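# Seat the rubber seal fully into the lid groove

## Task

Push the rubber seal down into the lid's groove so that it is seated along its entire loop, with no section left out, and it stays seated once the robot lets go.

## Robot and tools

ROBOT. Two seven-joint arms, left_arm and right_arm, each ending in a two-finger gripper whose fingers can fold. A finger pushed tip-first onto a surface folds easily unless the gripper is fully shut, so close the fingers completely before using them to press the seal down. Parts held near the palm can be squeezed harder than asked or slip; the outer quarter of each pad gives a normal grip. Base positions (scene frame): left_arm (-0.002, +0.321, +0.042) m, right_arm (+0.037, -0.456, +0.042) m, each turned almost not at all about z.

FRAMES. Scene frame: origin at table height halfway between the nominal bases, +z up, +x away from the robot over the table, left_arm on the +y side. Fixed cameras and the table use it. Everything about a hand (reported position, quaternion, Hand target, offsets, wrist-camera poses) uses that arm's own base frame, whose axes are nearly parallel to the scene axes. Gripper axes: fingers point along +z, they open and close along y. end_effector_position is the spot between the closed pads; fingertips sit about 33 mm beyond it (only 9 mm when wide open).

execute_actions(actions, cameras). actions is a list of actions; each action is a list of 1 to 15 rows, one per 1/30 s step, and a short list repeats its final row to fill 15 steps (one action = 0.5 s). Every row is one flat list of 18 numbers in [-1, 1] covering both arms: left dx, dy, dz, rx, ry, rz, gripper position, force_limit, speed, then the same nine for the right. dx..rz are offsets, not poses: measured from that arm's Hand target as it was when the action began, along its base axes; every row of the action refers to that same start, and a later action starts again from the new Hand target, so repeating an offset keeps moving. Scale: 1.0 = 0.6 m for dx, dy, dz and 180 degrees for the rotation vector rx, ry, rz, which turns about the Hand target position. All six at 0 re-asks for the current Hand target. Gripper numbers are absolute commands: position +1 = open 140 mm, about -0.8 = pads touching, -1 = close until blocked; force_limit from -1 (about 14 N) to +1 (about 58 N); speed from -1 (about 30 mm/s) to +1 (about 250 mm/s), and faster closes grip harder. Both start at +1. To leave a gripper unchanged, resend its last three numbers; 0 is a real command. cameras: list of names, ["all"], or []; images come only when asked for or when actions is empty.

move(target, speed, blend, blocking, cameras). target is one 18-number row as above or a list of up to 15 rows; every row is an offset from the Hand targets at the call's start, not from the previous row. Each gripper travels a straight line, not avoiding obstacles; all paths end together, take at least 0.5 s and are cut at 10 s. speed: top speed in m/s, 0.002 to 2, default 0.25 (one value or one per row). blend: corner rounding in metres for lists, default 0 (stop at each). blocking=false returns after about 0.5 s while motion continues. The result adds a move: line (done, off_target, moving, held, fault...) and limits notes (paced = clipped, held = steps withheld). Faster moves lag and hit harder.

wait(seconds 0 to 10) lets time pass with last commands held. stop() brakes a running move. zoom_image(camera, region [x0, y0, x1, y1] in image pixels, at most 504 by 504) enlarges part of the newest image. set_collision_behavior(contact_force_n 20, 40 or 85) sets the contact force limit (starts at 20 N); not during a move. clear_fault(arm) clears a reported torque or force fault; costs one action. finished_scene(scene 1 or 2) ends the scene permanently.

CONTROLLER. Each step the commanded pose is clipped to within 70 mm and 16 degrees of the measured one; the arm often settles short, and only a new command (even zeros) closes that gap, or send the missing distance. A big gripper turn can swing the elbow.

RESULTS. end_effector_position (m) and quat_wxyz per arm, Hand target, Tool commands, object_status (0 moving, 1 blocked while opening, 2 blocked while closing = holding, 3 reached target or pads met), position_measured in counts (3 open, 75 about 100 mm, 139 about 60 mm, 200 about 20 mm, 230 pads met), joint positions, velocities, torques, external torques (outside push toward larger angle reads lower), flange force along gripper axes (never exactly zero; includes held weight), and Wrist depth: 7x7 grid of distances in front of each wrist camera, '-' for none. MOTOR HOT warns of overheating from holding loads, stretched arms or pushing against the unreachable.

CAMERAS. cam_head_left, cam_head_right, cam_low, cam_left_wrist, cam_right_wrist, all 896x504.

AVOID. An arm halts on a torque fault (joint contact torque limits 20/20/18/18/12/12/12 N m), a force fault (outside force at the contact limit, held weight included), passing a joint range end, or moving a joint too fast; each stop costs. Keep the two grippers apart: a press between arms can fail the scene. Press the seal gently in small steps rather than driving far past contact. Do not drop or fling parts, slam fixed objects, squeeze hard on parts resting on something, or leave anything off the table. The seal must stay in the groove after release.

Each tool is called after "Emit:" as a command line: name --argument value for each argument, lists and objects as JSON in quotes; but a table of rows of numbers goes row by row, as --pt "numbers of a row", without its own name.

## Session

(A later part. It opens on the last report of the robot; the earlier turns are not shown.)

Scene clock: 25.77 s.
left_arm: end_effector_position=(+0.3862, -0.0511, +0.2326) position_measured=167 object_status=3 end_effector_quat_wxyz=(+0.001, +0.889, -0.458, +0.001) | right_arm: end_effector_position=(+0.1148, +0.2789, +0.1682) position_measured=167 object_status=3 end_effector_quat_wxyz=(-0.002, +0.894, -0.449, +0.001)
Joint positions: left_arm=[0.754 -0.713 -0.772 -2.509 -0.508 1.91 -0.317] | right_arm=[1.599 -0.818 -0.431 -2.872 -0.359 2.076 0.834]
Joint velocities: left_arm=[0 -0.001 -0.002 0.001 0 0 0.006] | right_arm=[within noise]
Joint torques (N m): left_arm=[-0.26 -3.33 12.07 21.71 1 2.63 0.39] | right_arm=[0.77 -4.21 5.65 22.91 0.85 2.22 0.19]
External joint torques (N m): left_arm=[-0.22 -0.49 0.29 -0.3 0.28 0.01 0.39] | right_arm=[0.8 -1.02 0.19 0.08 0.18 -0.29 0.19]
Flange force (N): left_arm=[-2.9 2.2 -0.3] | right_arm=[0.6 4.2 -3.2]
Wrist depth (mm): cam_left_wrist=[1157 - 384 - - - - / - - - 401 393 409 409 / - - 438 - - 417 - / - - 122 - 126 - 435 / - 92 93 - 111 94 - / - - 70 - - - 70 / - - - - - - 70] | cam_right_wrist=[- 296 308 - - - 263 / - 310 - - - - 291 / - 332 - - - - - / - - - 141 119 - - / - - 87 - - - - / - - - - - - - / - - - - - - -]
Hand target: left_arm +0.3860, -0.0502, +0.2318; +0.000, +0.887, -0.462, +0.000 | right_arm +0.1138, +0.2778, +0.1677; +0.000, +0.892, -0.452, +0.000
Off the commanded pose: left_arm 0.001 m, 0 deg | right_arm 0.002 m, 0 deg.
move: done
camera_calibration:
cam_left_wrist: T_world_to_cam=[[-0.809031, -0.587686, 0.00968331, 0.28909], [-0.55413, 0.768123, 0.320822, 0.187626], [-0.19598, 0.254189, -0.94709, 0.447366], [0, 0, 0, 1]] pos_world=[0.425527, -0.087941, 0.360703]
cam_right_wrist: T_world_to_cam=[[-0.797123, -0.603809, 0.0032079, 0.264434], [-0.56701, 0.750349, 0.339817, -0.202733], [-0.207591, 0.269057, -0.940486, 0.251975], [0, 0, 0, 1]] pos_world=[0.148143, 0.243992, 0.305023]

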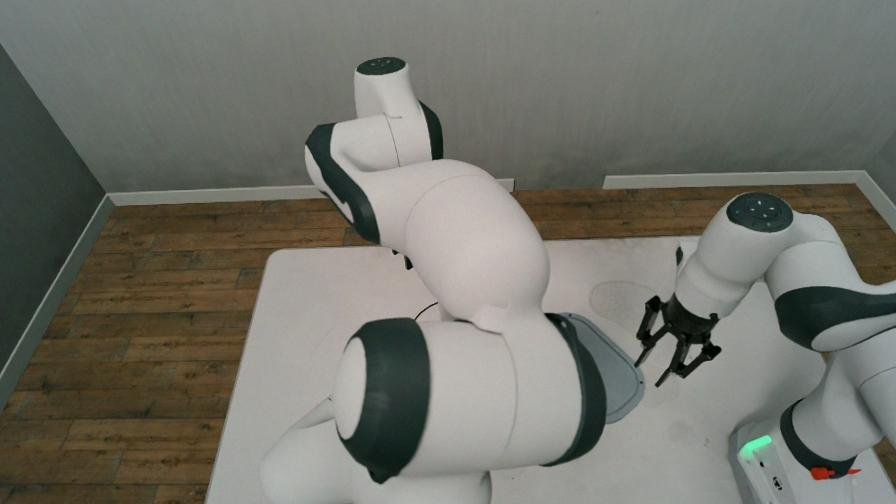

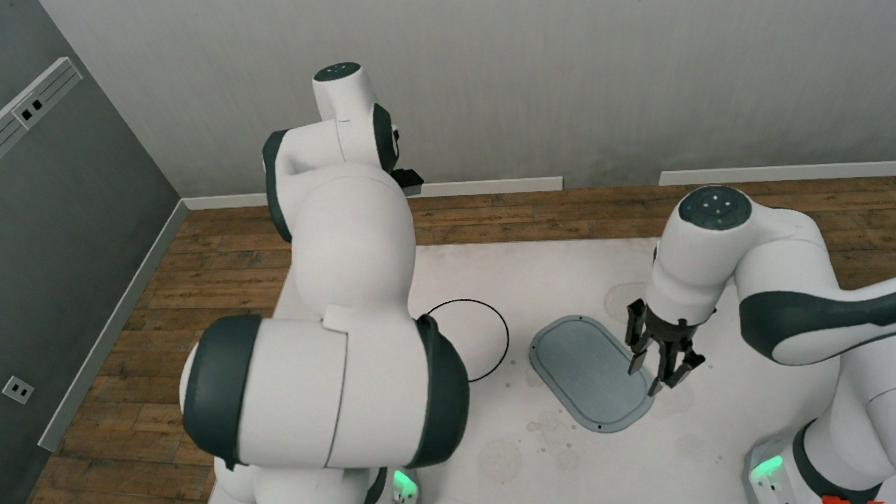

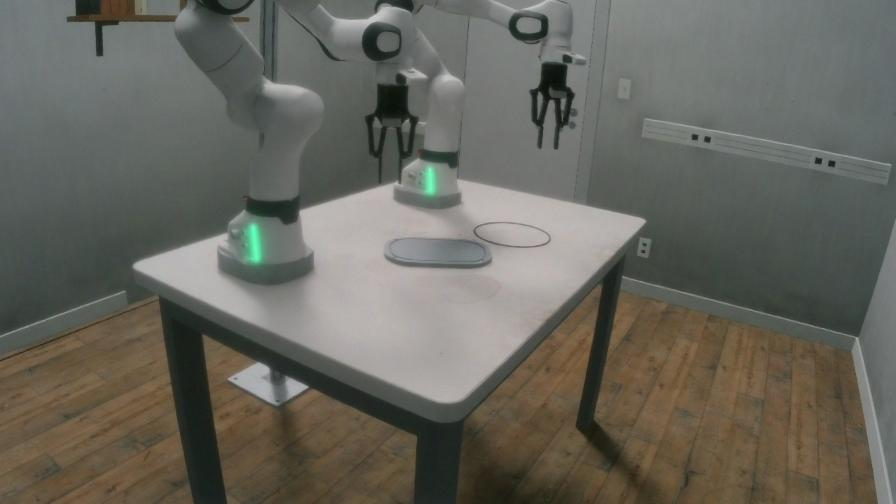

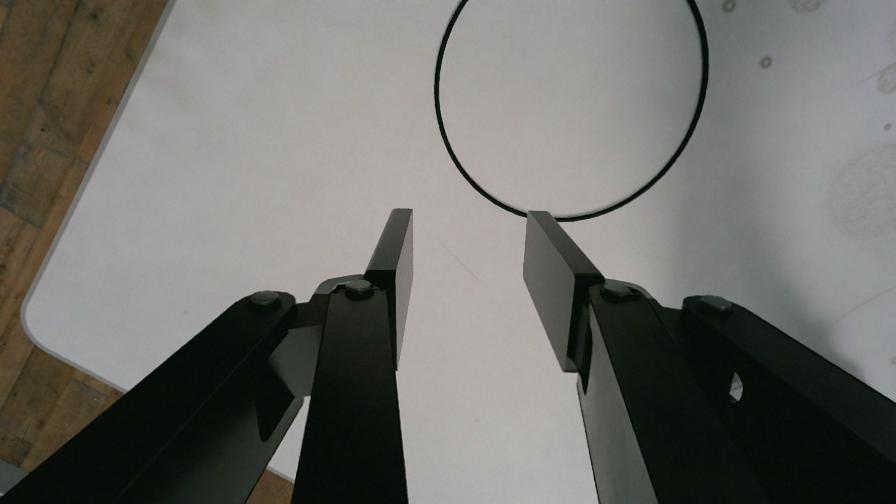

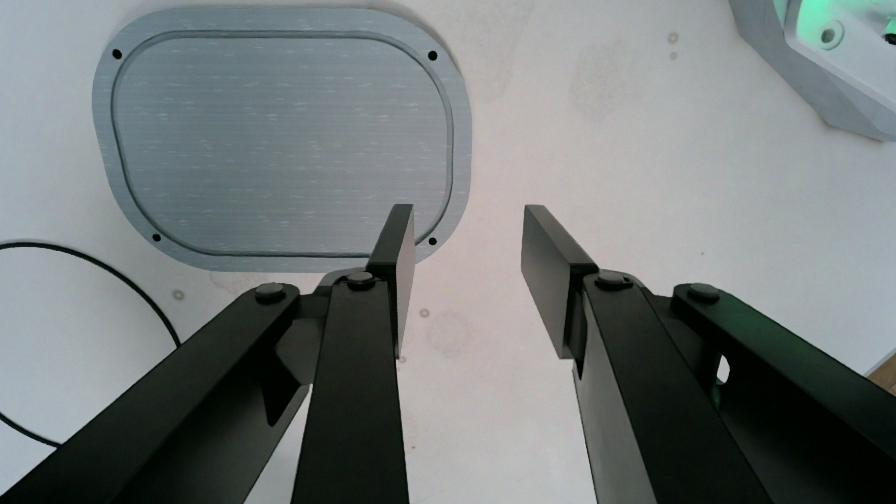

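Emit:
move --target '[0.0767,-0.0613,-0.2167,0,0,0,-0.3,0,0, 0.1437,0.4887,-0.113,0,0,0,-0.3,0,0]' --cameras '["all"]'

Scene clock: 29.00 s.
left_arm: end_effector_position=(+0.4308, -0.0869, +0.1014) position_measured=167 object_status=3 end_effector_quat_wxyz=(+0.001, +0.885, -0.465, -0.001) | right_arm: end_effector_position=(+0.1998, +0.5713, +0.1004) position_measured=167 object_status=3 end_effector_quat_wxyz=(-0.001, +0.891, -0.454, +0.000)
Joint positions: left_arm=[1.031 -0.394 -1.251 -2.539 -0.529 2.332 -0.415] | right_arm=[1.718 0.346 -0.512 -1.982 0.22 2.278 0.459]
Joint velocities: left_arm=[within noise] | right_arm=[0 0 -0.001 0 0.001 -0.001 -0.005]
Joint torques (N m): left_arm=[0.69 -3.21 9.08 20.39 0.54 2.66 -0.14] | right_arm=[0.37 -38.01 -4.86 23.42 0.6 2.22 -0.18]
External joint torques (N m): left_arm=[0.71 -1.31 -0.51 0.82 -0.02 0.04 -0.14] | right_arm=[0.32 -0.25 0.34 1.03 0.04 -0.31 -0.18]
Flange force (N): left_arm=[3.7 -2.8 0.2] | right_arm=[-2.5 -3.2 -1.4]
Wrist depth (mm): cam_left_wrist=[- - - - - 262 261 / 281 274 276 - - 280 275 / 292 - 289 - - 291 - / - 303 - 162 148 294 - / - - 93 320 111 95 - / - - 70 337 - - 70 / - - - - - - 70] | cam_right_wrist=[- - - - - - - / - 267 - - - - 266 / 280 - - 283 277 - 279 / - - - - 119 - - / - - 87 - - - - / - - - - - - - / - - - - - - -]
Hand target: left_arm +0.4320, -0.0870, +0.1018; +0.000, +0.887, -0.462, +0.000 | right_arm +0.2000, +0.5710, +0.0999; +0.000, +0.892, -0.452, +0.000
Off the commanded pose: left_arm 0.001 m, 0 deg | right_arm 0.001 m, 0 deg.
move: done
camera_calibration:
cam_left_wrist: T_world_to_cam=[[-0.817742, -0.575444, 0.0127079, 0.309849], [-0.541027, 0.775993, 0.324228, 0.276634], [-0.196436, 0.258259, -0.945894, 0.341405], [0, 0, 0, 1]] pos_world=[0.470108, -0.124536, 0.229303]
cam_right_wrist: T_world_to_cam=[[-0.803587, -0.595169, 0.00460483, 0.505173], [-0.558201, 0.756314, 0.341176, -0.356148], [-0.20654, 0.271594, -0.939988, 0.12548], [0, 0, 0, 1]] pos_world=[0.233065, 0.535943, 0.237133]

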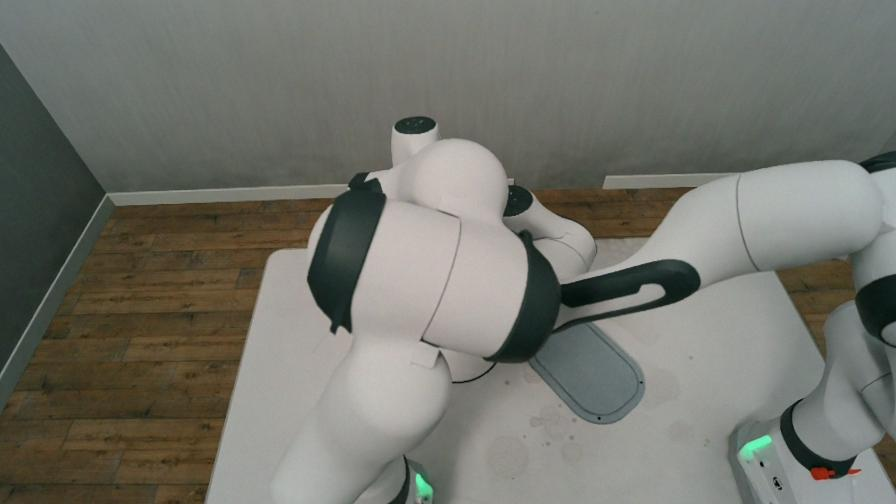

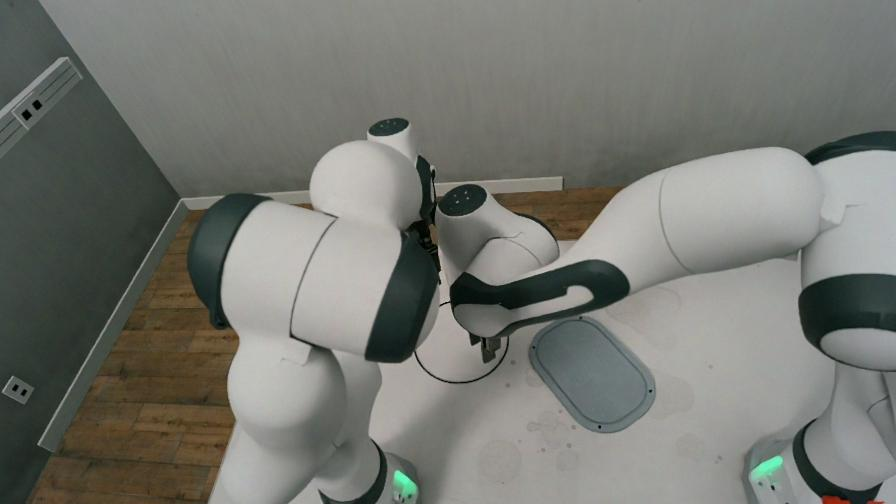

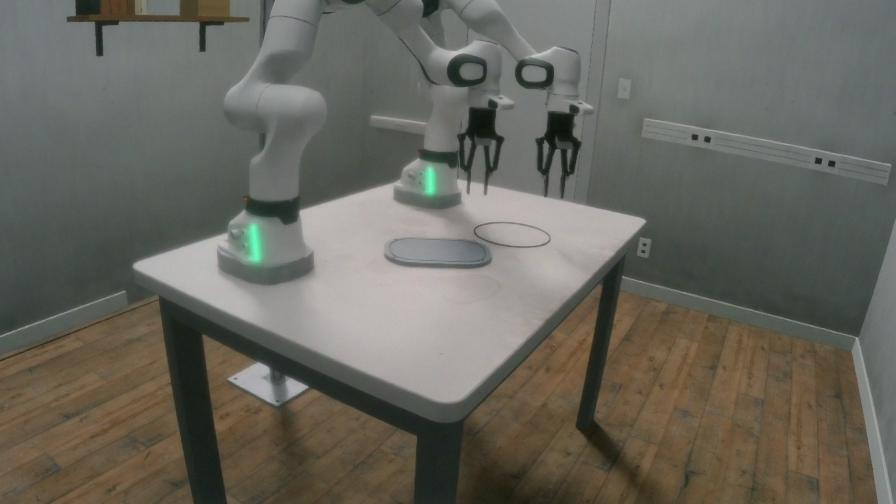

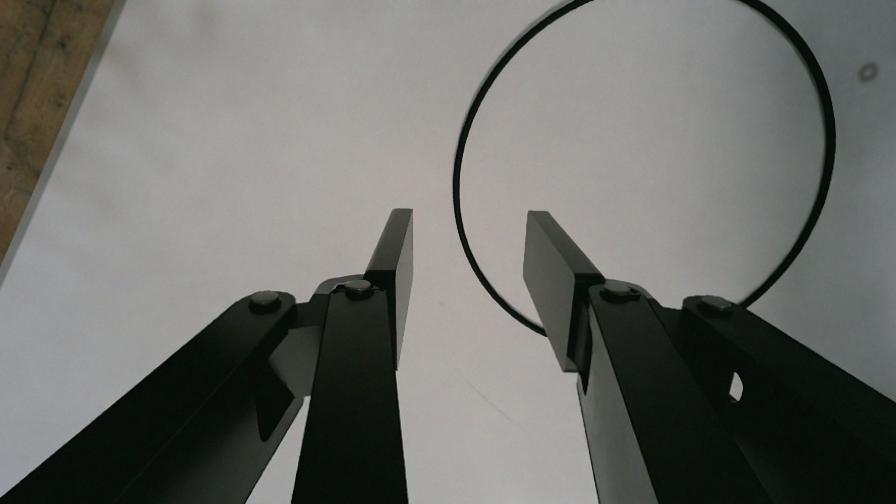

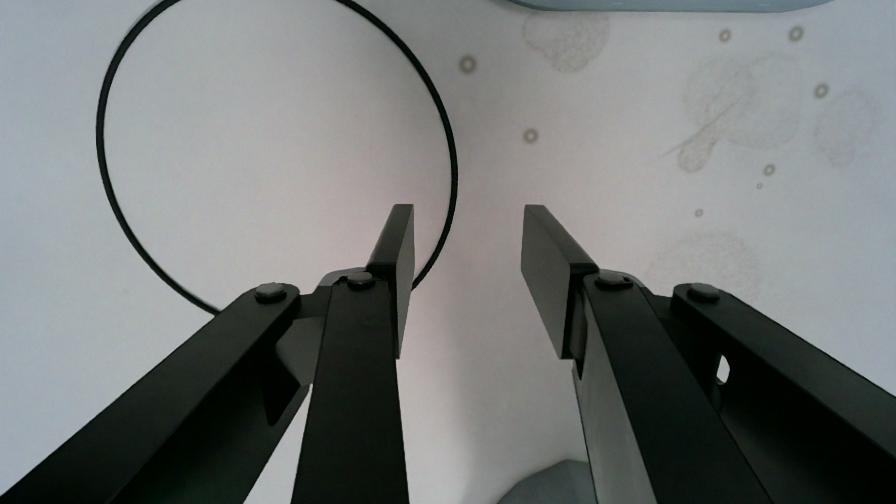

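Emit:
move --target '[0,0,-0.167,0,0,0,-0.3,0,0, 0,0,-0.163,0,0,0,-0.3,0,0]' --cameras '["cam_left_wrist","cam_right_wrist","cam_low"]'

Emit:
zoom_image --camera "cam_low" --region '[440, 150, 600, 260]'

Scene clock: 31.20 s.
left_arm: end_effector_position=(+0.4322, -0.0860, +0.0014) position_measured=167 object_status=3 end_effector_quat_wxyz=(-0.001, +0.889, -0.458, +0.000) | right_arm: end_effector_position=(+0.1993, +0.5692, +0.0006) position_measured=167 object_status=3 end_effector_quat_wxyz=(+0.002, +0.891, -0.453, +0.001)
Joint positions: left_arm=[1.736 -0.321 -2.026 -2.566 -0.613 2.631 -0.381] | right_arm=[1.648 0.523 -0.422 -2.005 0.328 2.458 0.387]
Joint velocities: left_arm=[-0.001 0 0 -0.001 0.002 -0.001 0.007] | right_arm=[within noise]
Joint torques (N m): left_arm=[0.63 15.63 7.31 16.66 0.47 2.34 0.33] | right_arm=[0.36 -42.9 -6.21 20.77 0.51 2.73 -0.18]
External joint torques (N m): left_arm=[0.65 0.2 -0.46 1.03 0.09 -0.3 0.33] | right_arm=[0.4 -1.07 0.34 0.72 0.04 0.18 -0.18]
Flange force (N): left_arm=[0.0 0.0 0.0] | right_arm=[-0.2 0.4 -1.5]
Wrist depth (mm): cam_left_wrist=[171 172 171 173 170 170 168 / 184 177 176 180 179 178 177 / 186 190 191 186 182 183 188 / - 197 196 193 137 - 193 / 211 92 93 207 112 95 203 / - - 70 216 - - 73 / - - - - - - 70] | cam_right_wrist=[162 164 165 - - - - / - - 172 - - - - / - - - - 179 - - / - - - 139 118 - - / - - 87 - - - - / - - - - - - - / - - - - - - -]
Hand target: left_arm +0.4320, -0.0870, +0.0016; +0.000, +0.887, -0.462, +0.000 | right_arm +0.2000, +0.5710, +0.0021; +0.000, +0.892, -0.452, +0.000
Off the commanded pose: left_arm 0.001 m, 1 deg | right_arm 0.003 m, 0 deg.
move: done
camera_calibration:
cam_left_wrist: T_world_to_cam=[[-0.808199, -0.588866, 0.0071553, 0.307545], [-0.555413, 0.766213, 0.323161, 0.314565], [-0.195781, 0.257204, -0.946317, 0.246493], [0, 0, 0, 1]] pos_world=[0.47153, -0.123321, 0.129404]
cam_right_wrist: T_world_to_cam=[[-0.802535, -0.596515, 0.0103501, 0.504437], [-0.558894, 0.757765, 0.336794, -0.321527], [-0.208746, 0.264505, -0.941521, 0.0366053], [0, 0, 0, 1]] pos_world=[0.23277, 0.534864, 0.137532]
Images, in order (width x height): cam_low 896x504, cam_left_wrist 896x504, cam_right_wrist 896x504.

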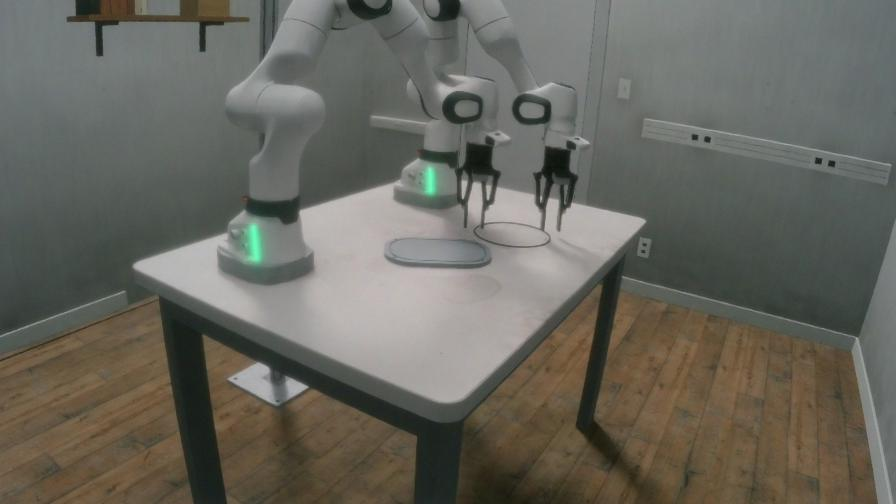

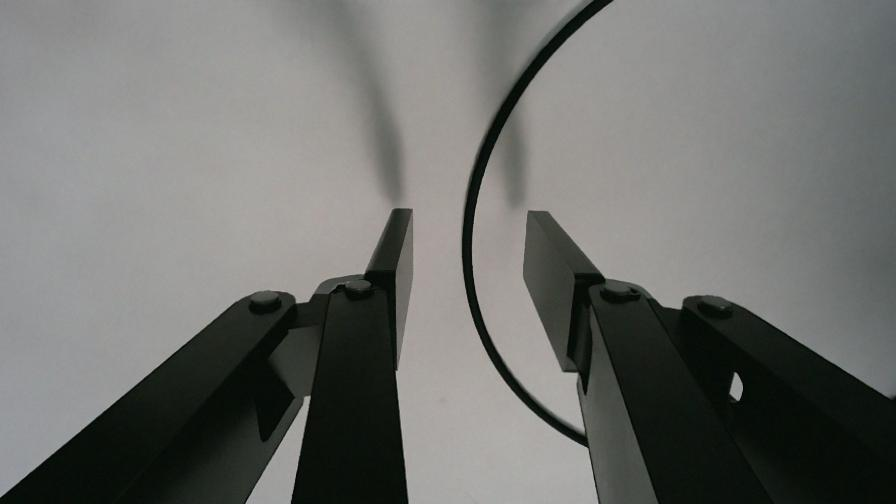

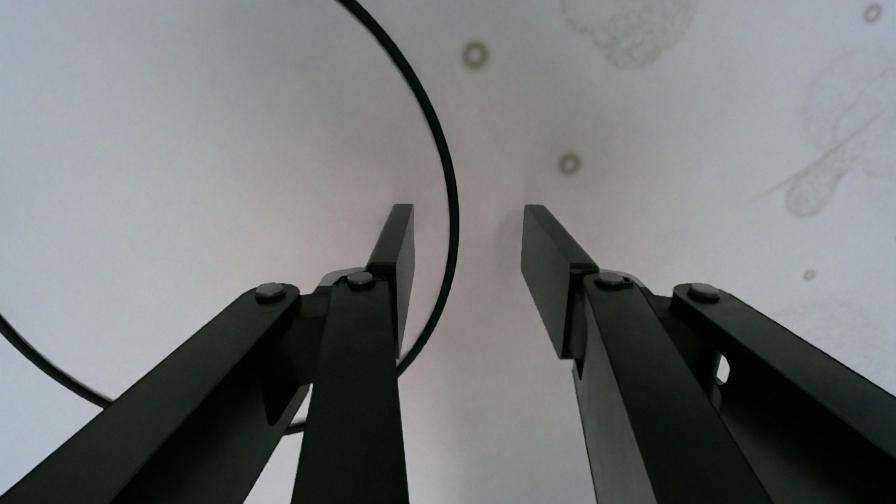

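Scaled by 3.150 from the camera's 896x504 image, which has a finer 1280x720 frame.

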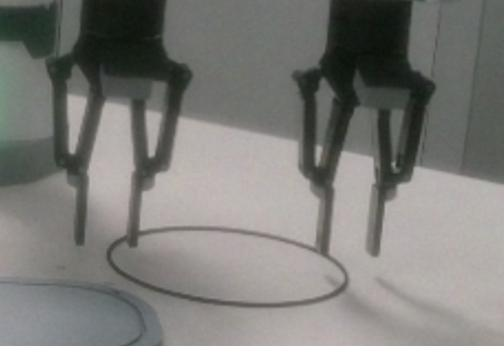

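Emit:
move --target '[0,0,-0.0133,0,0,0,-0.3,0,0, 0.0067,0.006,-0.0133,0,0,0,-0.3,0,0]' --speed 0.05 --cameras '["cam_left_wrist","cam_right_wrist","cam_low"]'

Emit:
zoom_image --camera "cam_low" --region '[440, 150, 600, 260]'

Scene clock: 32.70 s.
left_arm: end_effector_position=(+0.4309, -0.0871, -0.0064) position_measured=167 object_status=3 end_effector_quat_wxyz=(+0.001, +0.888, -0.460, -0.001) | right_arm: end_effector_position=(+0.2033, +0.5736, -0.0056) position_measured=167 object_status=3 end_effector_quat_wxyz=(+0.001, +0.892, -0.453, +0.001)
Joint positions: left_arm=[1.792 -0.332 -2.089 -2.562 -0.636 2.642 -0.361] | right_arm=[1.628 0.546 -0.407 -1.984 0.332 2.464 0.381]
Joint velocities: left_arm=[0.002 0.001 -0.001 0.001 -0.001 0.003 0.002] | right_arm=[within noise]
Joint torques (N m): left_arm=[0.63 16.61 7.32 16.22 0.35 2.63 0.25] | right_arm=[0.42 -42.56 -6.36 20.85 0.48 2.76 -0.22]
External joint torques (N m): left_arm=[0.66 -0.45 -0.5 1.01 -0.02 0.02 0.25] | right_arm=[0.41 0.11 0.2 0.78 0.01 0.2 -0.22]
Flange force (N): left_arm=[4.8 -7.3 9.6] | right_arm=[-1.8 -2.1 0.8]
Wrist depth (mm): cam_left_wrist=[164 164 164 - 163 163 163 / 172 171 171 171 171 170 170 / 180 181 178 179 179 - - / - 189 186 186 151 - 187 / 199 195 93 199 111 94 197 / - - 70 210 - - 70 / - - - 224 - - 70] | cam_right_wrist=[- - - - - 158 - / - - - - - - - / - - - - - 177 - / - - - - 119 - - / - - 87 - - - - / - - - - - - - / - - - - - - -]
Hand target: left_arm +0.4320, -0.0870, -0.0064; +0.000, +0.887, -0.462, +0.000 | right_arm +0.2040, +0.5746, -0.0059; +0.000, +0.892, -0.452, +0.000
Off the commanded pose: left_arm 0.001 m, 0 deg | right_arm 0.001 m, 0 deg.
move: done
camera_calibration:
cam_left_wrist: T_world_to_cam=[[-0.810984, -0.584941, 0.0121902, 0.307503], [-0.550187, 0.769555, 0.324161, 0.315138], [-0.198996, 0.256183, -0.945923, 0.240407], [0, 0, 0, 1]] pos_world=[0.470605, -0.124233, 0.121503]
cam_right_wrist: T_world_to_cam=[[-0.801876, -0.597432, 0.00839633, 0.51082], [-0.559909, 0.75627, 0.338463, -0.319384], [-0.208559, 0.266705, -0.940942, 0.0291436], [0, 0, 0, 1]] pos_world=[0.236867, 0.538948, 0.131233]
Images, in order (width x height): cam_low 896x504, cam_left_wrist 896x504, cam_right_wrist 896x504.

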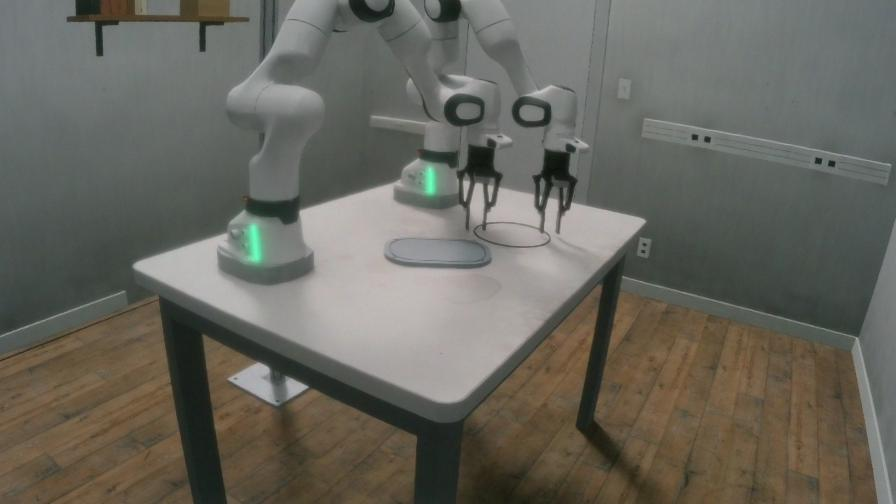

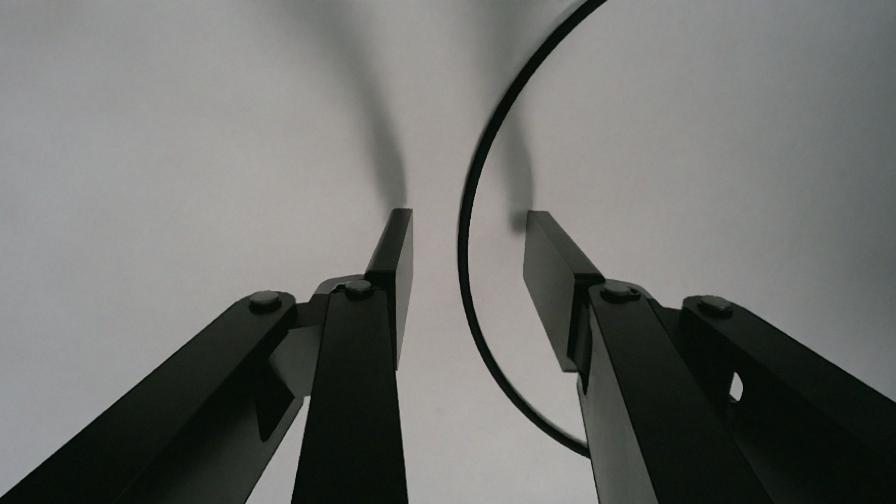

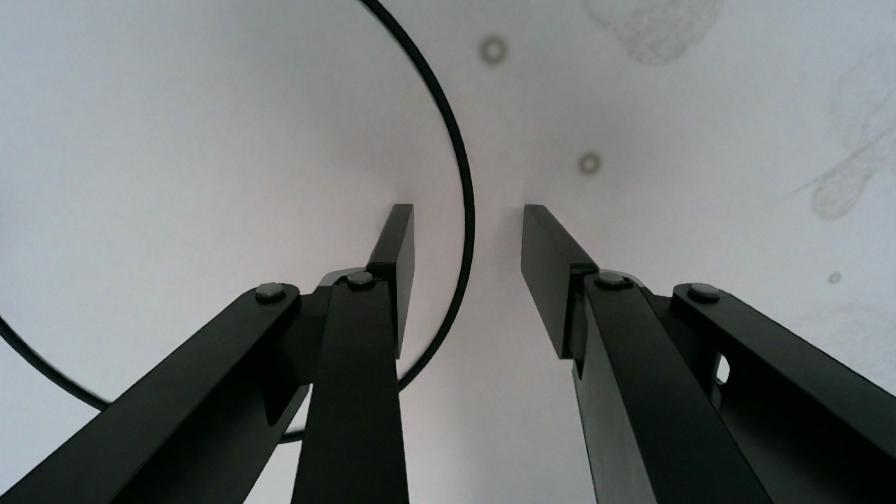

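Scaled by 3.150 from the camera's 896x504 image, which has a finer 1280x720 frame.

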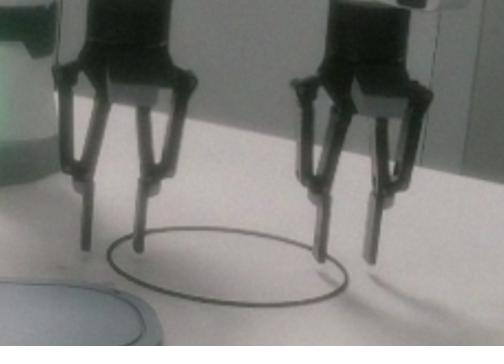

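Emit:
move --target '[0,0,-0.01,0,0,0,-0.3,0,0, 0,0,-0.01,0,0,0,-0.3,0,0]' --speed 0.05 --cameras '["cam_left_wrist","cam_right_wrist","cam_low"]'

Emit:
zoom_image --camera "cam_low" --region '[440, 180, 570, 260]'

Scene clock: 33.90 s.
left_arm: end_effector_position=(+0.4309, -0.0872, -0.0123) position_measured=167 object_status=3 end_effector_quat_wxyz=(+0.001, +0.888, -0.460, -0.001) | right_arm: end_effector_position=(+0.2033, +0.5736, -0.0116) position_measured=167 object_status=3 end_effector_quat_wxyz=(+0.001, +0.892, -0.452, +0.001)
Joint positions: left_arm=[1.834 -0.342 -2.135 -2.559 -0.654 2.655 -0.347] | right_arm=[1.619 0.556 -0.396 -1.983 0.334 2.474 0.379]
Joint torques (N m): left_arm=[0.73 17.91 7.31 16 0.3 2.68 0.32] | right_arm=[0.24 -42.92 -6.12 20.73 0.51 2.74 -0.2]
External joint torques (N m): left_arm=[0.69 -0.25 -0.59 1.13 -0.06 0.07 0.32] | right_arm=[0.19 -0.1 0.32 0.88 0.05 0.2 -0.2]
Flange force (N): left_arm=[4.4 -7.2 10.1] | right_arm=[-1.6 -2.4 0.7]
Wrist depth (mm): cam_left_wrist=[157 159 159 158 157 156 156 / - 164 165 166 164 166 166 / 175 176 172 173 171 172 170 / 183 183 182 178 148 182 183 / 193 189 93 192 112 95 192 / - - 70 199 - - 73 / - - - 218 - - 70] | cam_right_wrist=[154 158 - - - - - / - - - 163 - - - / - - - 167 - - - / - - - 179 118 - - / - - 87 190 141 - - / - - - - - - - / - - - - - - -]
Hand target: left_arm +0.4320, -0.0870, -0.0124; +0.000, +0.887, -0.462, +0.000 | right_arm +0.2040, +0.5746, -0.0119; +0.000, +0.892, -0.452, +0.000
Off the commanded pose: left_arm 0.001 m, 0 deg | right_arm 0.001 m, 0 deg.
move: done
camera_calibration:
cam_left_wrist: T_world_to_cam=[[-0.811363, -0.584414, 0.0122802, 0.307749], [-0.549735, 0.770021, 0.32382, 0.317015], [-0.198701, 0.255984, -0.946039, 0.234702], [0, 0, 0, 1]] pos_world=[0.470606, -0.124335, 0.115603]
cam_right_wrist: T_world_to_cam=[[-0.801498, -0.597938, 0.00844744, 0.511045], [-0.560415, 0.755979, 0.338276, -0.317086], [-0.208654, 0.266393, -0.941009, 0.0237906], [0, 0, 0, 1]] pos_world=[0.236865, 0.538946, 0.125333]
Images, in order (width x height): cam_low 896x504, cam_left_wrist 896x504, cam_right_wrist 896x504.

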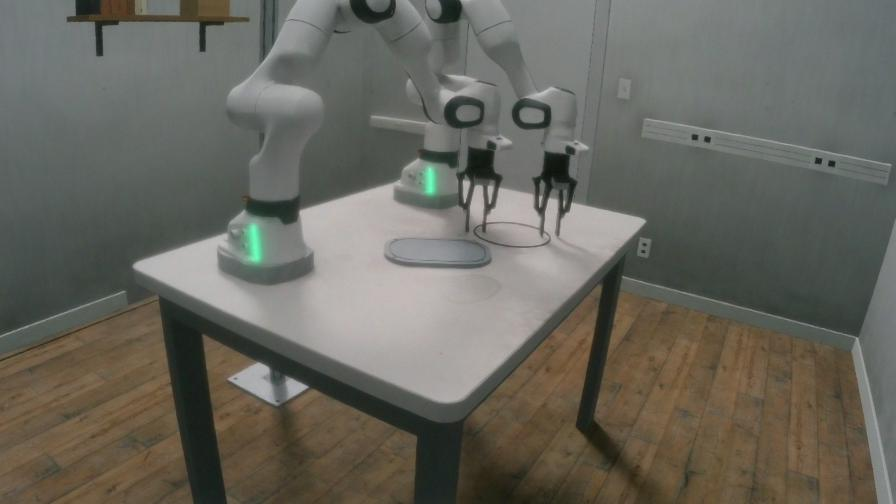

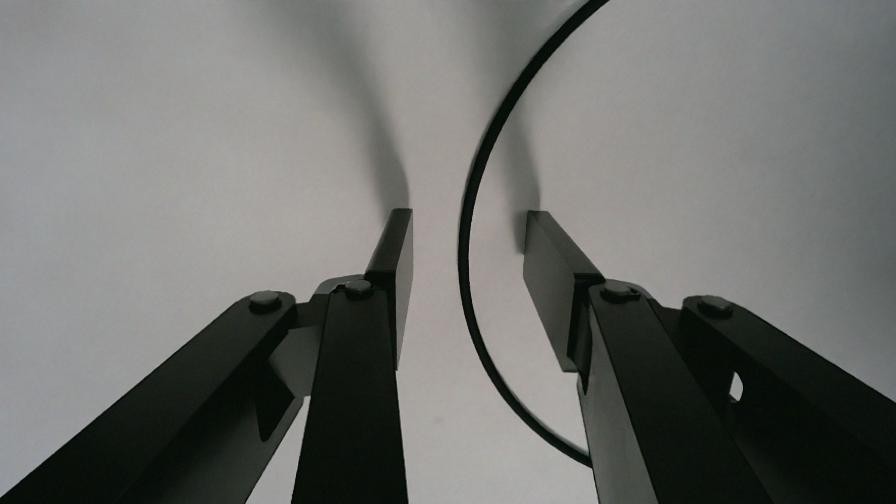

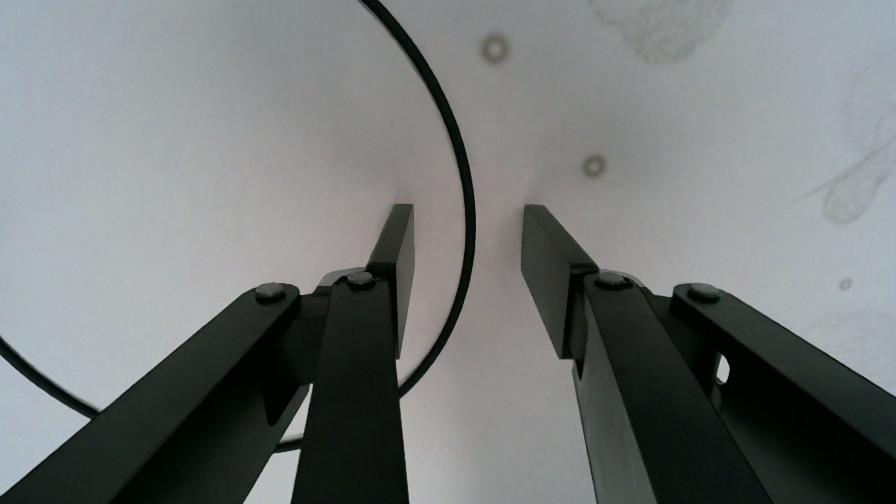

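Scaled by 3.877 from the camera's 896x504 image, which has a finer 1280x720 frame.

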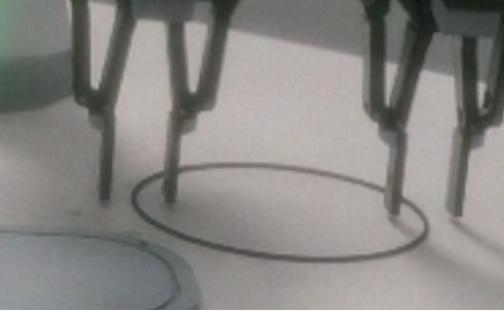

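Emit:
move --target '[0,0,-0.0067,0,0,0,-0.3,0,0, 0,0,-0.0067,0,0,0,-0.3,0,0]' --speed 0.03 --cameras '["cam_left_wrist","cam_right_wrist"]'

Emit:
move --target '[0,0,-0.005,0,0,0,-0.3,0,0, 0,0,-0.005,0,0,0,-0.3,0,0]' --speed 0.02 --cameras '["cam_left_wrist","cam_right_wrist","cam_low"]'

Emit:
zoom_image --camera "cam_low" --region '[440, 180, 570, 260]'

Scene clock: 35.17 s.
left_arm: end_effector_position=(+0.4310, -0.0873, -0.0163) position_measured=167 object_status=3 end_effector_quat_wxyz=(+0.001, +0.888, -0.460, -0.001) | right_arm: end_effector_position=(+0.2033, +0.5737, -0.0155) position_measured=167 object_status=3 end_effector_quat_wxyz=(+0.001, +0.892, -0.452, +0.001)
Joint positions: left_arm=[1.863 -0.347 -2.168 -2.556 -0.664 2.664 -0.34] | right_arm=[1.611 0.563 -0.387 -1.982 0.334 2.482 0.378]
Joint torques (N m): left_arm=[0.53 18.72 7.63 15.78 0.32 2.65 0.33] | right_arm=[0.39 -43.05 -6.06 20.64 0.46 2.69 -0.18]
External joint torques (N m): left_arm=[0.56 -0.28 -0.23 1.02 -0.03 0.03 0.33] | right_arm=[0.2 0.04 0.22 0.8 0.01 0.14 -0.18]
Flange force (N): left_arm=[3.2 -5.8 7.0] | right_arm=[-1.7 -2.5 0.8]
Wrist depth (mm): cam_left_wrist=[154 155 156 154 154 154 155 / 162 162 162 160 161 161 162 / - 170 172 168 169 171 169 / 181 180 176 176 174 177 177 / 187 184 93 185 112 95 185 / - - 70 199 - - 74 / - - - 212 - - 70] | cam_right_wrist=[- - - - - - - / - - - - - - - / - - 163 - - - - / - - - 157 119 175 - / - - 87 - - - - / - - - - - - - / - - - - - - -]
Hand target: left_arm +0.4320, -0.0870, -0.0164; +0.000, +0.887, -0.462, +0.000 | right_arm +0.2040, +0.5746, -0.0159; +0.000, +0.892, -0.452, +0.000
Off the commanded pose: left_arm 0.001 m, 0 deg | right_arm 0.001 m, 0 deg.
move: done
camera_calibration:
cam_left_wrist: T_world_to_cam=[[-0.811641, -0.584025, 0.0123725, 0.307988], [-0.549429, 0.770412, 0.323408, 0.318363], [-0.19841, 0.255693, -0.946179, 0.230902], [0, 0, 0, 1]] pos_world=[0.470707, -0.124438, 0.111703]
cam_right_wrist: T_world_to_cam=[[-0.801376, -0.598102, 0.00841958, 0.5112], [-0.560514, 0.75578, 0.338557, -0.31571], [-0.208855, 0.266592, -0.940908, 0.0199296], [0, 0, 0, 1]] pos_world=[0.236866, 0.539044, 0.121334]
Images, in order (width x height): cam_left_wrist 896x504, cam_right_wrist 896x504.

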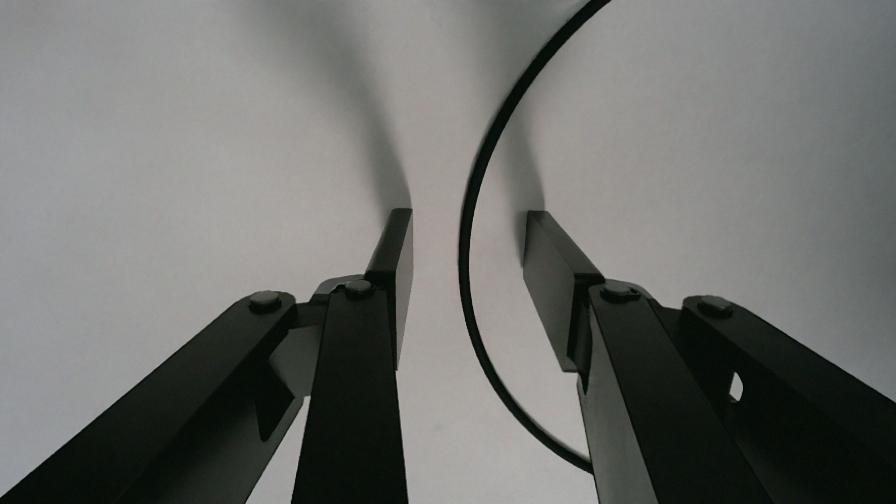

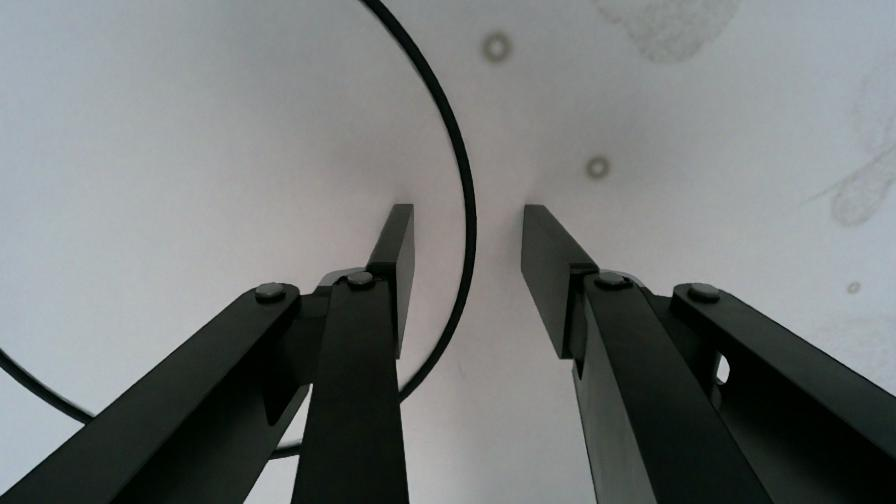

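Scene clock: 35.87 s.
left_arm: end_effector_position=(+0.4309, -0.0877, -0.0180) position_measured=167 object_status=3 end_effector_quat_wxyz=(+0.002, +0.888, -0.460, -0.001) | right_arm: end_effector_position=(+0.2034, +0.5739, -0.0171) position_measured=167 object_status=3 end_effector_quat_wxyz=(+0.001, +0.892, -0.452, +0.000)
Joint positions: left_arm=[1.878 -0.349 -2.184 -2.555 -0.668 2.666 -0.336] | right_arm=[1.606 0.566 -0.382 -1.981 0.334 2.485 0.378]
Joint torques (N m): left_arm=[0.29 18.14 7.42 15.18 0.18 2.69 0.11] | right_arm=[0.96 -40.8 -5.31 20.56 0.65 3.3 -0.21]
External joint torques (N m): left_arm=[0.25 -1.27 -0.47 0.51 -0.17 0.08 0.11] | right_arm=[1.03 2.29 1.1 0.85 0.19 0.76 -0.21]
External joint torques when the fault began: left_arm=[1.08 -2.98 -1.96 0.9 -0.51 0.84 0.27]
Flange force (N): left_arm=[4.1 -5.1 9.2] | right_arm=[-4.9 -5.0 6.8]
Flange force when the fault began (N): left_arm=[9.6 -13.3 30.1]
Wrist depth (mm): cam_left_wrist=[153 152 154 154 151 152 153 / 160 160 160 160 160 160 157 / 169 - 166 166 166 166 168 / 178 178 174 173 149 176 176 / 184 182 93 186 113 96 183 / - - 70 196 196 - 191 / - - - 201 - - -] | cam_right_wrist=[- - - 146 149 - - / - - - - - - - / - - - 163 - 164 - / - - 175 - 119 175 - / - - 87 - - - - / - - - - - - - / - - - - - - -]
Hand target: left_arm +0.4309, -0.0877, -0.0180; +0.002, +0.888, -0.460, -0.001 (not the last commanded pose) | right_arm +0.2040, +0.5746, -0.0189; +0.000, +0.892, -0.452, +0.000
Tool commands: left_gripper/position=-0.301961 left_gripper/force_limit=+0.003922 left_gripper/speed=+0.003922 right_gripper/position=-0.3 right_gripper/force_limit=+0.0 right_gripper/speed=+0.0
Off the commanded pose: left_arm 0.002 m, 0 deg | right_arm 0.002 m, 0 deg.
FORCE FAULT: contact force on the left arm reached its limit, and that arm stopped. The contact can be on any part of that arm, not only on its tool. That arm's remaining commands of this call were not run. That arm is still stopped at the end of this call. While its stop runs, that arm takes no new command, but execute_actions still moves its gripper.
CLEAR FAULT: the left arm stays stopped (Reflex) until you call clear_fault(arm="left_arm").
move: fault (left_arm)
camera_calibration:
cam_left_wrist: T_world_to_cam=[[-0.811535, -0.584129, 0.0142766, 0.307609], [-0.549154, 0.770834, 0.322869, 0.319052], [-0.199602, 0.25418, -0.946336, 0.229734], [0, 0, 0, 1]] pos_world=[0.4707, -0.124647, 0.110002]
cam_right_wrist: T_world_to_cam=[[-0.801526, -0.597895, 0.00887559, 0.511365], [-0.560004, 0.755768, 0.339427, -0.315425], [-0.209649, 0.267089, -0.940591, 0.018301], [0, 0, 0, 1]] pos_world=[0.23707, 0.539243, 0.119739]
Images, in order (width x height): cam_low 896x504, cam_left_wrist 896x504, cam_right_wrist 896x504.

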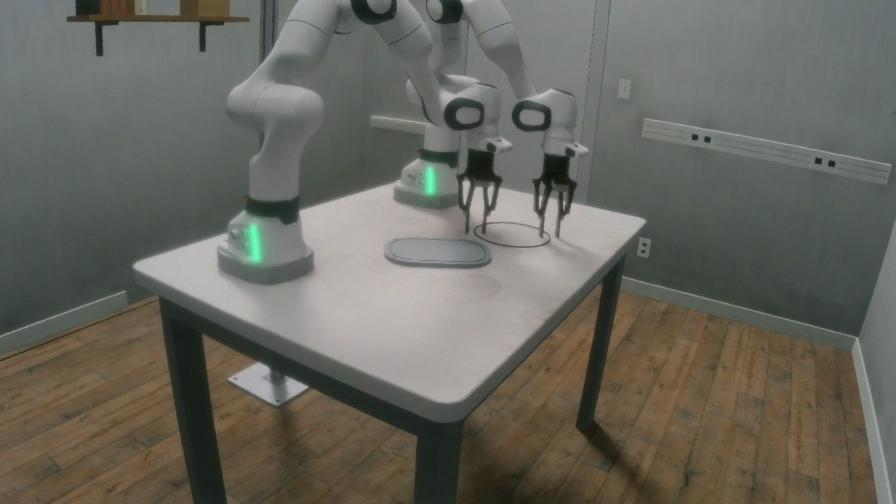

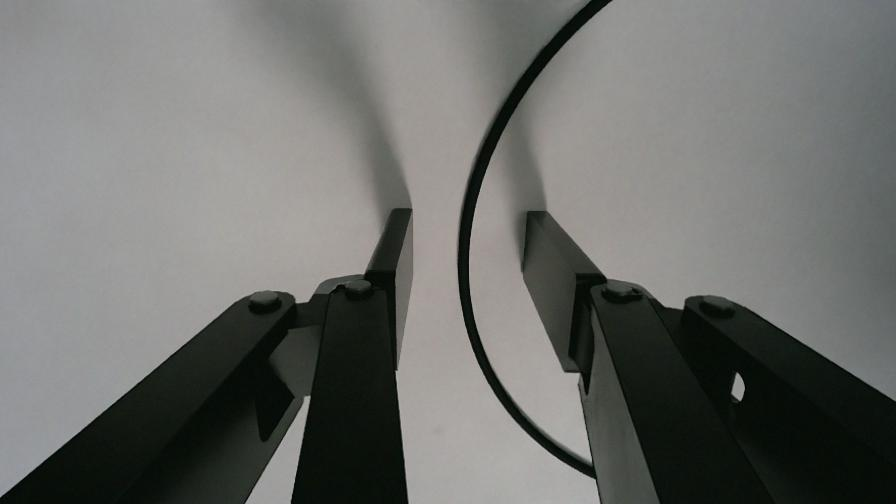

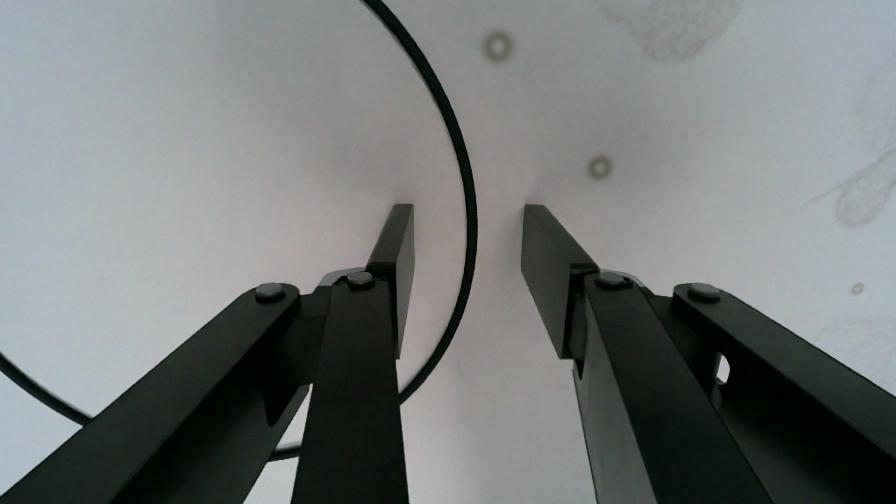

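Scaled by 3.877 from the camera's 896x504 image, which has a finer 1280x720 frame.

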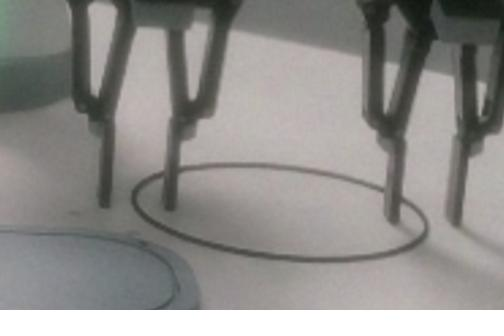

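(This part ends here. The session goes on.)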